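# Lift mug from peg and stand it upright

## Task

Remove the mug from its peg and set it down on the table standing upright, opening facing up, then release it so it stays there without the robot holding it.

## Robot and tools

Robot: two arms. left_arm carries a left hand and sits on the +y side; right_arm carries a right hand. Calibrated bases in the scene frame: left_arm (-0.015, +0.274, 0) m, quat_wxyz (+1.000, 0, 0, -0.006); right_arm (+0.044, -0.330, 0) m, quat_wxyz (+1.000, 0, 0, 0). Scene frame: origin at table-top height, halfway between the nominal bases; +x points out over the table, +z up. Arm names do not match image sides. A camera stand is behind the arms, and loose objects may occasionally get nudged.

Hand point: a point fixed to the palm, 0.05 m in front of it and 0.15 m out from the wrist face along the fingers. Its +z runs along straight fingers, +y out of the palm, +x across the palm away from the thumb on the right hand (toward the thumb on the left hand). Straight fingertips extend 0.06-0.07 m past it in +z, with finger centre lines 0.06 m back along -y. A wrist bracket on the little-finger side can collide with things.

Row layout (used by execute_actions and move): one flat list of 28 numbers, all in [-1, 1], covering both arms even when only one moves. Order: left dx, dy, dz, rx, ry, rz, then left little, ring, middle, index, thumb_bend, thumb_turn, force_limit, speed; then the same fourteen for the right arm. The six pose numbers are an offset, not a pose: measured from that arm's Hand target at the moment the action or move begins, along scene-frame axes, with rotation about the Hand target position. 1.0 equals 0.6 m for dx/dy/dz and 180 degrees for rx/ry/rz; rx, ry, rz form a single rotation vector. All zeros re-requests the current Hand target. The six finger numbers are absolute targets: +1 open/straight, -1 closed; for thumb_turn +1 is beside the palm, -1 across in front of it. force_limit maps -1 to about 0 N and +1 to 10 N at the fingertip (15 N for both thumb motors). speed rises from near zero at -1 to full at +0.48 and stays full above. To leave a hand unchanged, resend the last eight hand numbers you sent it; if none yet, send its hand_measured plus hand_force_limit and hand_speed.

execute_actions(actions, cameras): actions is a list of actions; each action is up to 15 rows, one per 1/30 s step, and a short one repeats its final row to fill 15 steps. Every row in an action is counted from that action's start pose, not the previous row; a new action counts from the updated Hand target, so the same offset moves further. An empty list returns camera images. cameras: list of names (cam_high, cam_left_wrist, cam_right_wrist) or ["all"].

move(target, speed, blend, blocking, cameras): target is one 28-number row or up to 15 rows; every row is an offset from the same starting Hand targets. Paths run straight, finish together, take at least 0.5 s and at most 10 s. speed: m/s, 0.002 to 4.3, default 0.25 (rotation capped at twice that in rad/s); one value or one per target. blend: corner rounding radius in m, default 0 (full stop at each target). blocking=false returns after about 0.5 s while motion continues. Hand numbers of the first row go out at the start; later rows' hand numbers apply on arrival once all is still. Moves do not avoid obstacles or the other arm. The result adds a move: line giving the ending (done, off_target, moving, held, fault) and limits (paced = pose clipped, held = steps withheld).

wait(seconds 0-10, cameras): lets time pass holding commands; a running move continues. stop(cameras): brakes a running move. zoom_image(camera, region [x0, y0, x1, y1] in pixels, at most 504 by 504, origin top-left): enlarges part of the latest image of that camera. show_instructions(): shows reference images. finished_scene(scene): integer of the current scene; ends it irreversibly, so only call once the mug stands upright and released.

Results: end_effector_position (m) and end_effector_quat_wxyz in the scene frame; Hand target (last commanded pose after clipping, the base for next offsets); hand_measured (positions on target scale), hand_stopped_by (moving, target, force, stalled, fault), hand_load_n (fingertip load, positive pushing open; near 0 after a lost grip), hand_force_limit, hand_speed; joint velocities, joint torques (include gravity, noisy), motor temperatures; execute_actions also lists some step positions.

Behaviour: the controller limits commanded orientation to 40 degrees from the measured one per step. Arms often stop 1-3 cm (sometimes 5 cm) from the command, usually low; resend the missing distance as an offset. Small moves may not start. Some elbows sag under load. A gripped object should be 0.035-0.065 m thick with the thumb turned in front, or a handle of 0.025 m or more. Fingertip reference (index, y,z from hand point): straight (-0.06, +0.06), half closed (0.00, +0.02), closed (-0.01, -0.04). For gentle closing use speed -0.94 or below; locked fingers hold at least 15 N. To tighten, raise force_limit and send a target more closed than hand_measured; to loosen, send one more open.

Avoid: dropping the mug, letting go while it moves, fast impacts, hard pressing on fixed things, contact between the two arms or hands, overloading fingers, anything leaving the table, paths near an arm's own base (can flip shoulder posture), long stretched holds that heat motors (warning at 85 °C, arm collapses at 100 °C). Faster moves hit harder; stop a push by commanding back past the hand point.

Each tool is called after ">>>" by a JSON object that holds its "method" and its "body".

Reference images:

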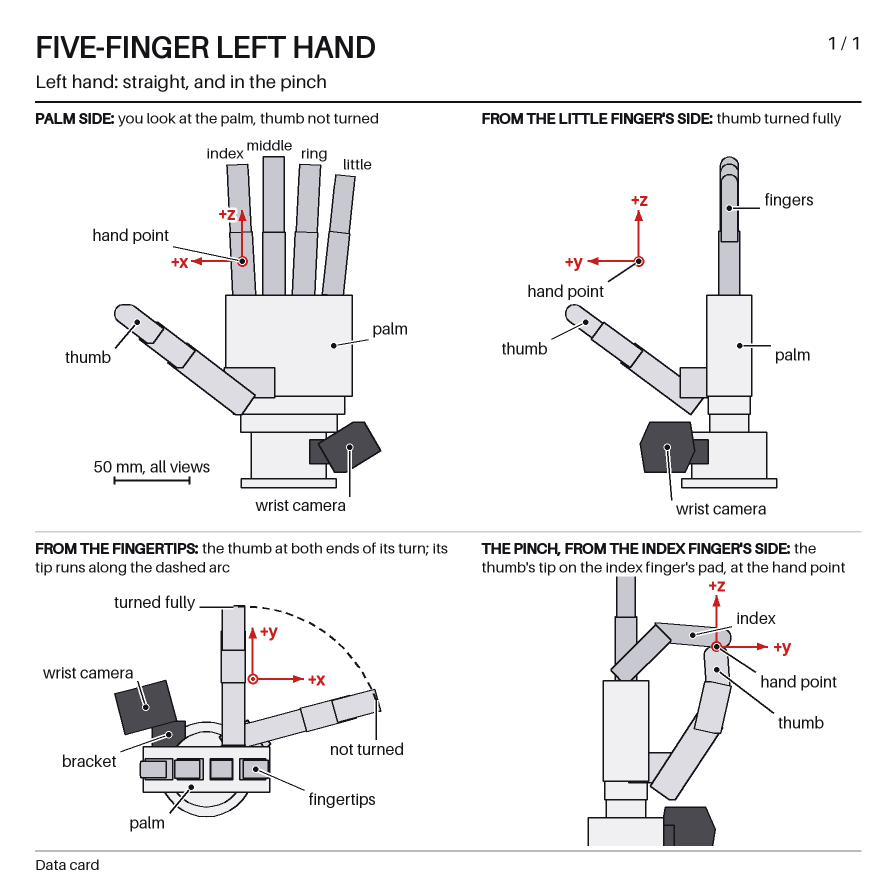

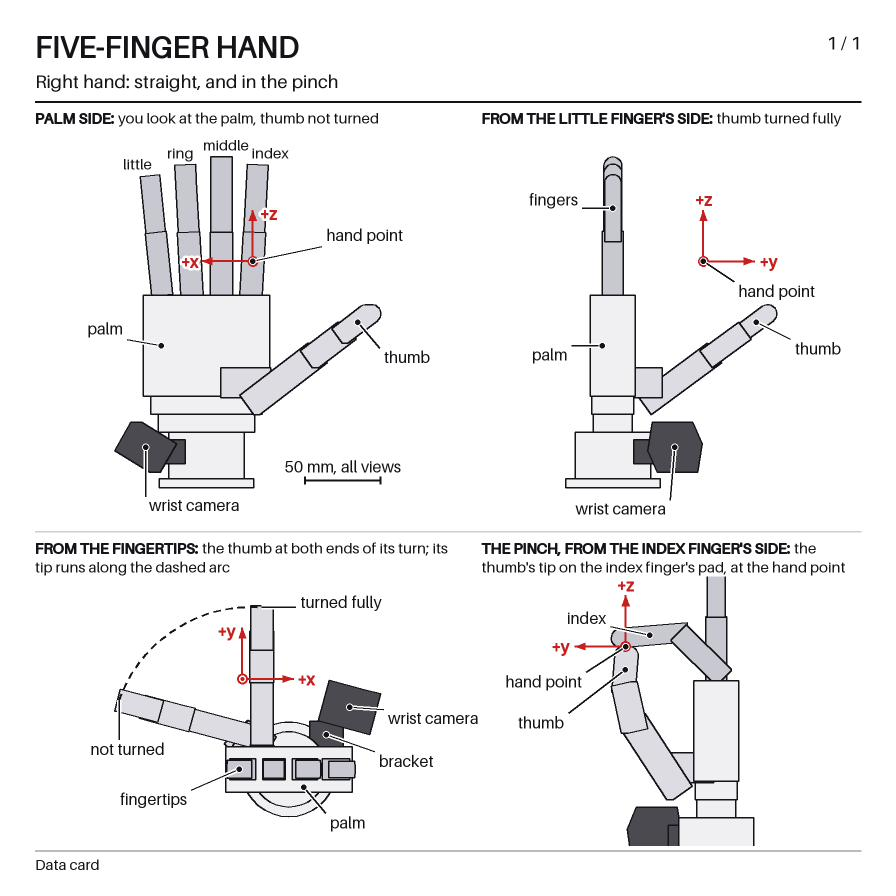

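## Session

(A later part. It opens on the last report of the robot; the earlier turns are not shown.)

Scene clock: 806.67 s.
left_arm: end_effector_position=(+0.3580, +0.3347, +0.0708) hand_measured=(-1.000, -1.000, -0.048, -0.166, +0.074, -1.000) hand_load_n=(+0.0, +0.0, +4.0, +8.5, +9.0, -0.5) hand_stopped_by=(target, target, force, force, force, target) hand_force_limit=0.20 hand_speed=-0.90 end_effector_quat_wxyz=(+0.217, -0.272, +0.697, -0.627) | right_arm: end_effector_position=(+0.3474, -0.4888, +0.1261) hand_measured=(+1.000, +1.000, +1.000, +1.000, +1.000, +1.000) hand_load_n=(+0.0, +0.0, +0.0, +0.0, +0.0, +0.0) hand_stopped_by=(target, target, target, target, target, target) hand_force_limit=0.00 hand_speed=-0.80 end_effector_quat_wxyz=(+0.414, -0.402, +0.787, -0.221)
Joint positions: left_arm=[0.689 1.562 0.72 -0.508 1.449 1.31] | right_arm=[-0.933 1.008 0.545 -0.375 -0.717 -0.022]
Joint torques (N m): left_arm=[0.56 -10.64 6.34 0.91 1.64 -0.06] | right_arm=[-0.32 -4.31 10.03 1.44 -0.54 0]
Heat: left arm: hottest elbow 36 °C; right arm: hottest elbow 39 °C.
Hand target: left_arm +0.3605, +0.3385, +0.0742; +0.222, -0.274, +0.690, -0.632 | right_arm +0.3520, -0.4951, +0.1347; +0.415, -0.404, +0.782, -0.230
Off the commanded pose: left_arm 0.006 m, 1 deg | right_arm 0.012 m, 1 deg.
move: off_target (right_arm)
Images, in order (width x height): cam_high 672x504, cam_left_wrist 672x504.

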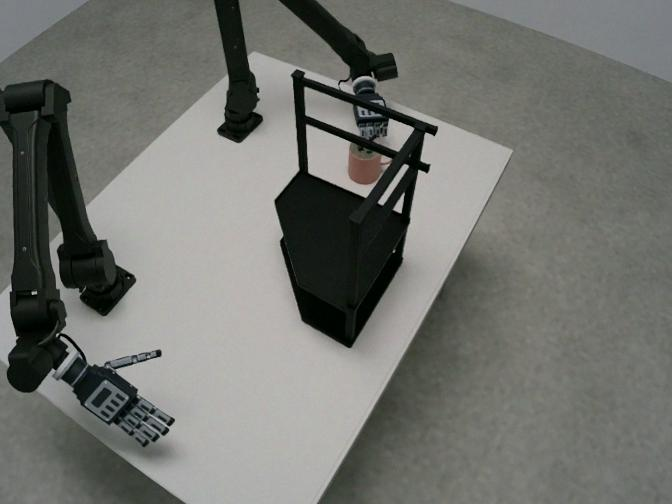

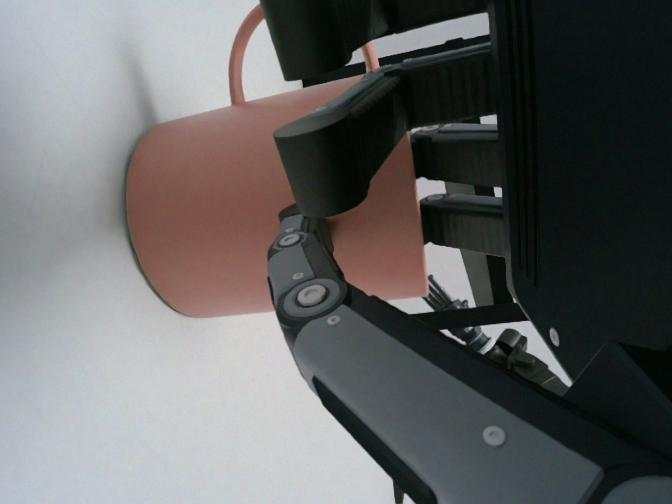

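>>> {"method": "move", "body": {"target": [0, 0, 0, 0, 0, 0, -1, -1, 0.15, 0.1, 0.5, -1, 0.2, -0.75, 0, 0, 0, 0, 0, 0, 1, 1, 1, 1, 1, 1, 0, -0.8], "cameras": ["cam_left_wrist", "cam_high"]}}

Scene clock: 810.37 s.
left_arm: end_effector_position=(+0.3598, +0.3349, +0.0731) hand_measured=(-1.000, -1.000, +0.150, +0.100, +0.500, -1.000) hand_load_n=(+0.0, +0.0, +0.0, +0.0, +0.0, +0.0) hand_stopped_by=(target, target, target, target, target, target) hand_force_limit=0.20 hand_speed=-0.75 end_effector_quat_wxyz=(+0.219, -0.269, +0.694, -0.631) | right_arm: end_effector_position=(+0.3474, -0.4888, +0.1261) hand_measured=(+1.000, +1.000, +1.000, +1.000, +1.000, +1.000) hand_load_n=(+0.0, +0.0, +0.0, +0.0, +0.0, -0.5) hand_stopped_by=(target, target, target, target, target, target) hand_force_limit=0.00 hand_speed=-0.80 end_effector_quat_wxyz=(+0.414, -0.402, +0.787, -0.221)
Joint positions: left_arm=[0.689 1.562 0.719 -0.487 1.46 1.293] | right_arm=[-0.933 1.008 0.545 -0.375 -0.717 -0.022]
Joint torques (N m): left_arm=[0.5 -10.93 6.01 0.84 1.15 -0.07] | right_arm=[-0.62 -3.96 9.98 1.44 -0.53 0.01]
Heat: left arm: hottest elbow 36 °C; right arm: hottest elbow 39 °C.
Hand target: left_arm +0.3604, +0.3384, +0.0741; +0.222, -0.274, +0.690, -0.632 | right_arm +0.3520, -0.4951, +0.1347; +0.415, -0.404, +0.782, -0.230
Off the commanded pose: left_arm 0.004 m, 1 deg | right_arm 0.012 m, 1 deg.
move: off_target (right_arm)
Images, in order (width x height): cam_high 672x504, cam_left_wrist 672x504.

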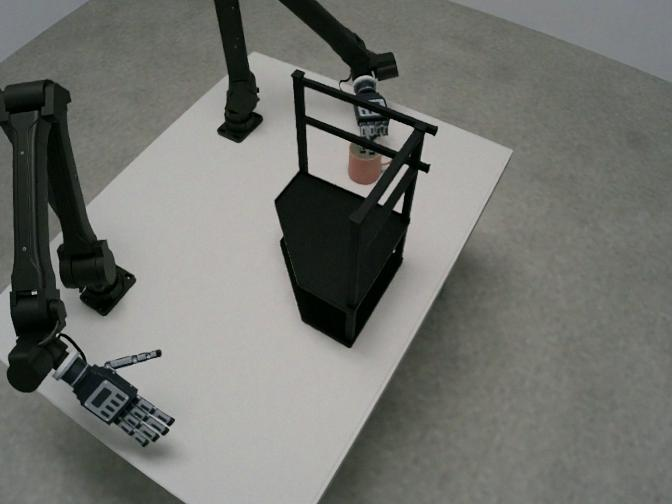

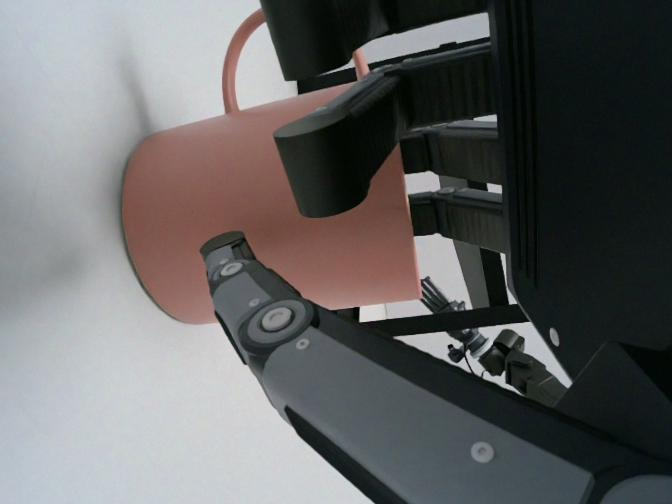

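>>> {"method": "move", "body": {"target": [-0.01, 0.0, 0.25, 0, 0, 0, -1, -1, 0.3, 0.3, 0.5, -1, 0.2, -0.75, 0, 0, 0, 0, 0, 0, 1, 1, 1, 1, 1, 1, 0, -0.8], "speed": 0.08, "cameras": ["cam_left_wrist", "cam_high"]}}

Scene clock: 816.57 s.
left_arm: end_effector_position=(+0.3430, +0.3253, +0.2066) hand_measured=(-1.000, -1.000, +0.300, +0.300, +0.500, -1.000) hand_load_n=(+0.0, +0.0, +0.0, +0.0, +0.0, +0.0) hand_stopped_by=(target, target, target, target, target, target) hand_force_limit=0.20 hand_speed=-0.75 end_effector_quat_wxyz=(+0.199, -0.292, +0.685, -0.637) | right_arm: end_effector_position=(+0.3474, -0.4888, +0.1261) hand_measured=(+1.000, +1.000, +1.000, +1.000, +1.000, +1.000) hand_load_n=(+0.5, +0.0, +0.0, +0.0, +0.0, +0.0) hand_stopped_by=(target, target, target, target, target, target) hand_force_limit=0.00 hand_speed=-0.80 end_effector_quat_wxyz=(+0.414, -0.402, +0.787, -0.221)
Joint positions: left_arm=[0.698 1.29 0.87 -0.989 1.461 1.309] | right_arm=[-0.933 1.008 0.545 -0.375 -0.717 -0.022]
Joint torques (N m): left_arm=[0.67 -9.11 11.71 0.06 1.16 0.3] | right_arm=[-0.62 -4.25 10.04 1.44 -0.53 0]
Heat: left arm: hottest elbow 36 °C; right arm: hottest elbow 39 °C.
Hand target: left_arm +0.3545, +0.3385, +0.2241; +0.222, -0.274, +0.690, -0.632 | right_arm +0.3520, -0.4951, +0.1347; +0.415, -0.404, +0.782, -0.230
Off the commanded pose: left_arm 0.025 m, 3 deg | right_arm 0.012 m, 1 deg.
move: off_target (left_arm, right_arm)
Images, in order (width x height): cam_high 672x504, cam_left_wrist 672x504.

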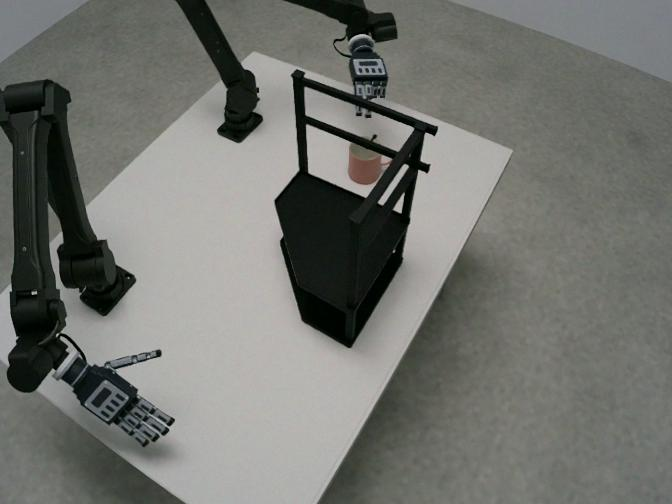

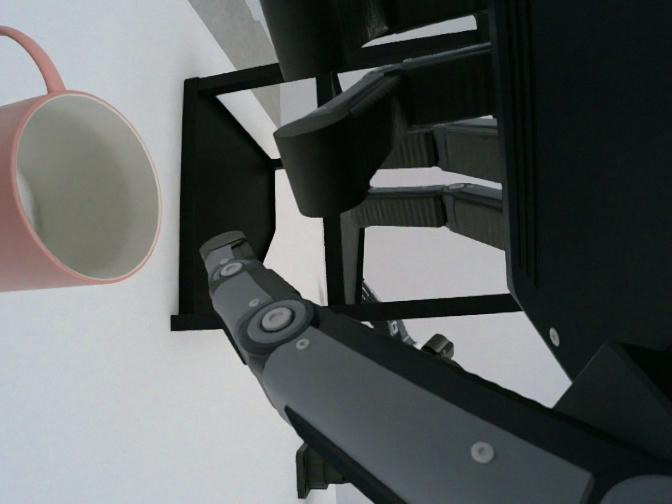

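>>> {"method": "finished_scene", "body": {"scene": 1}}

The scene is finished: the task was done.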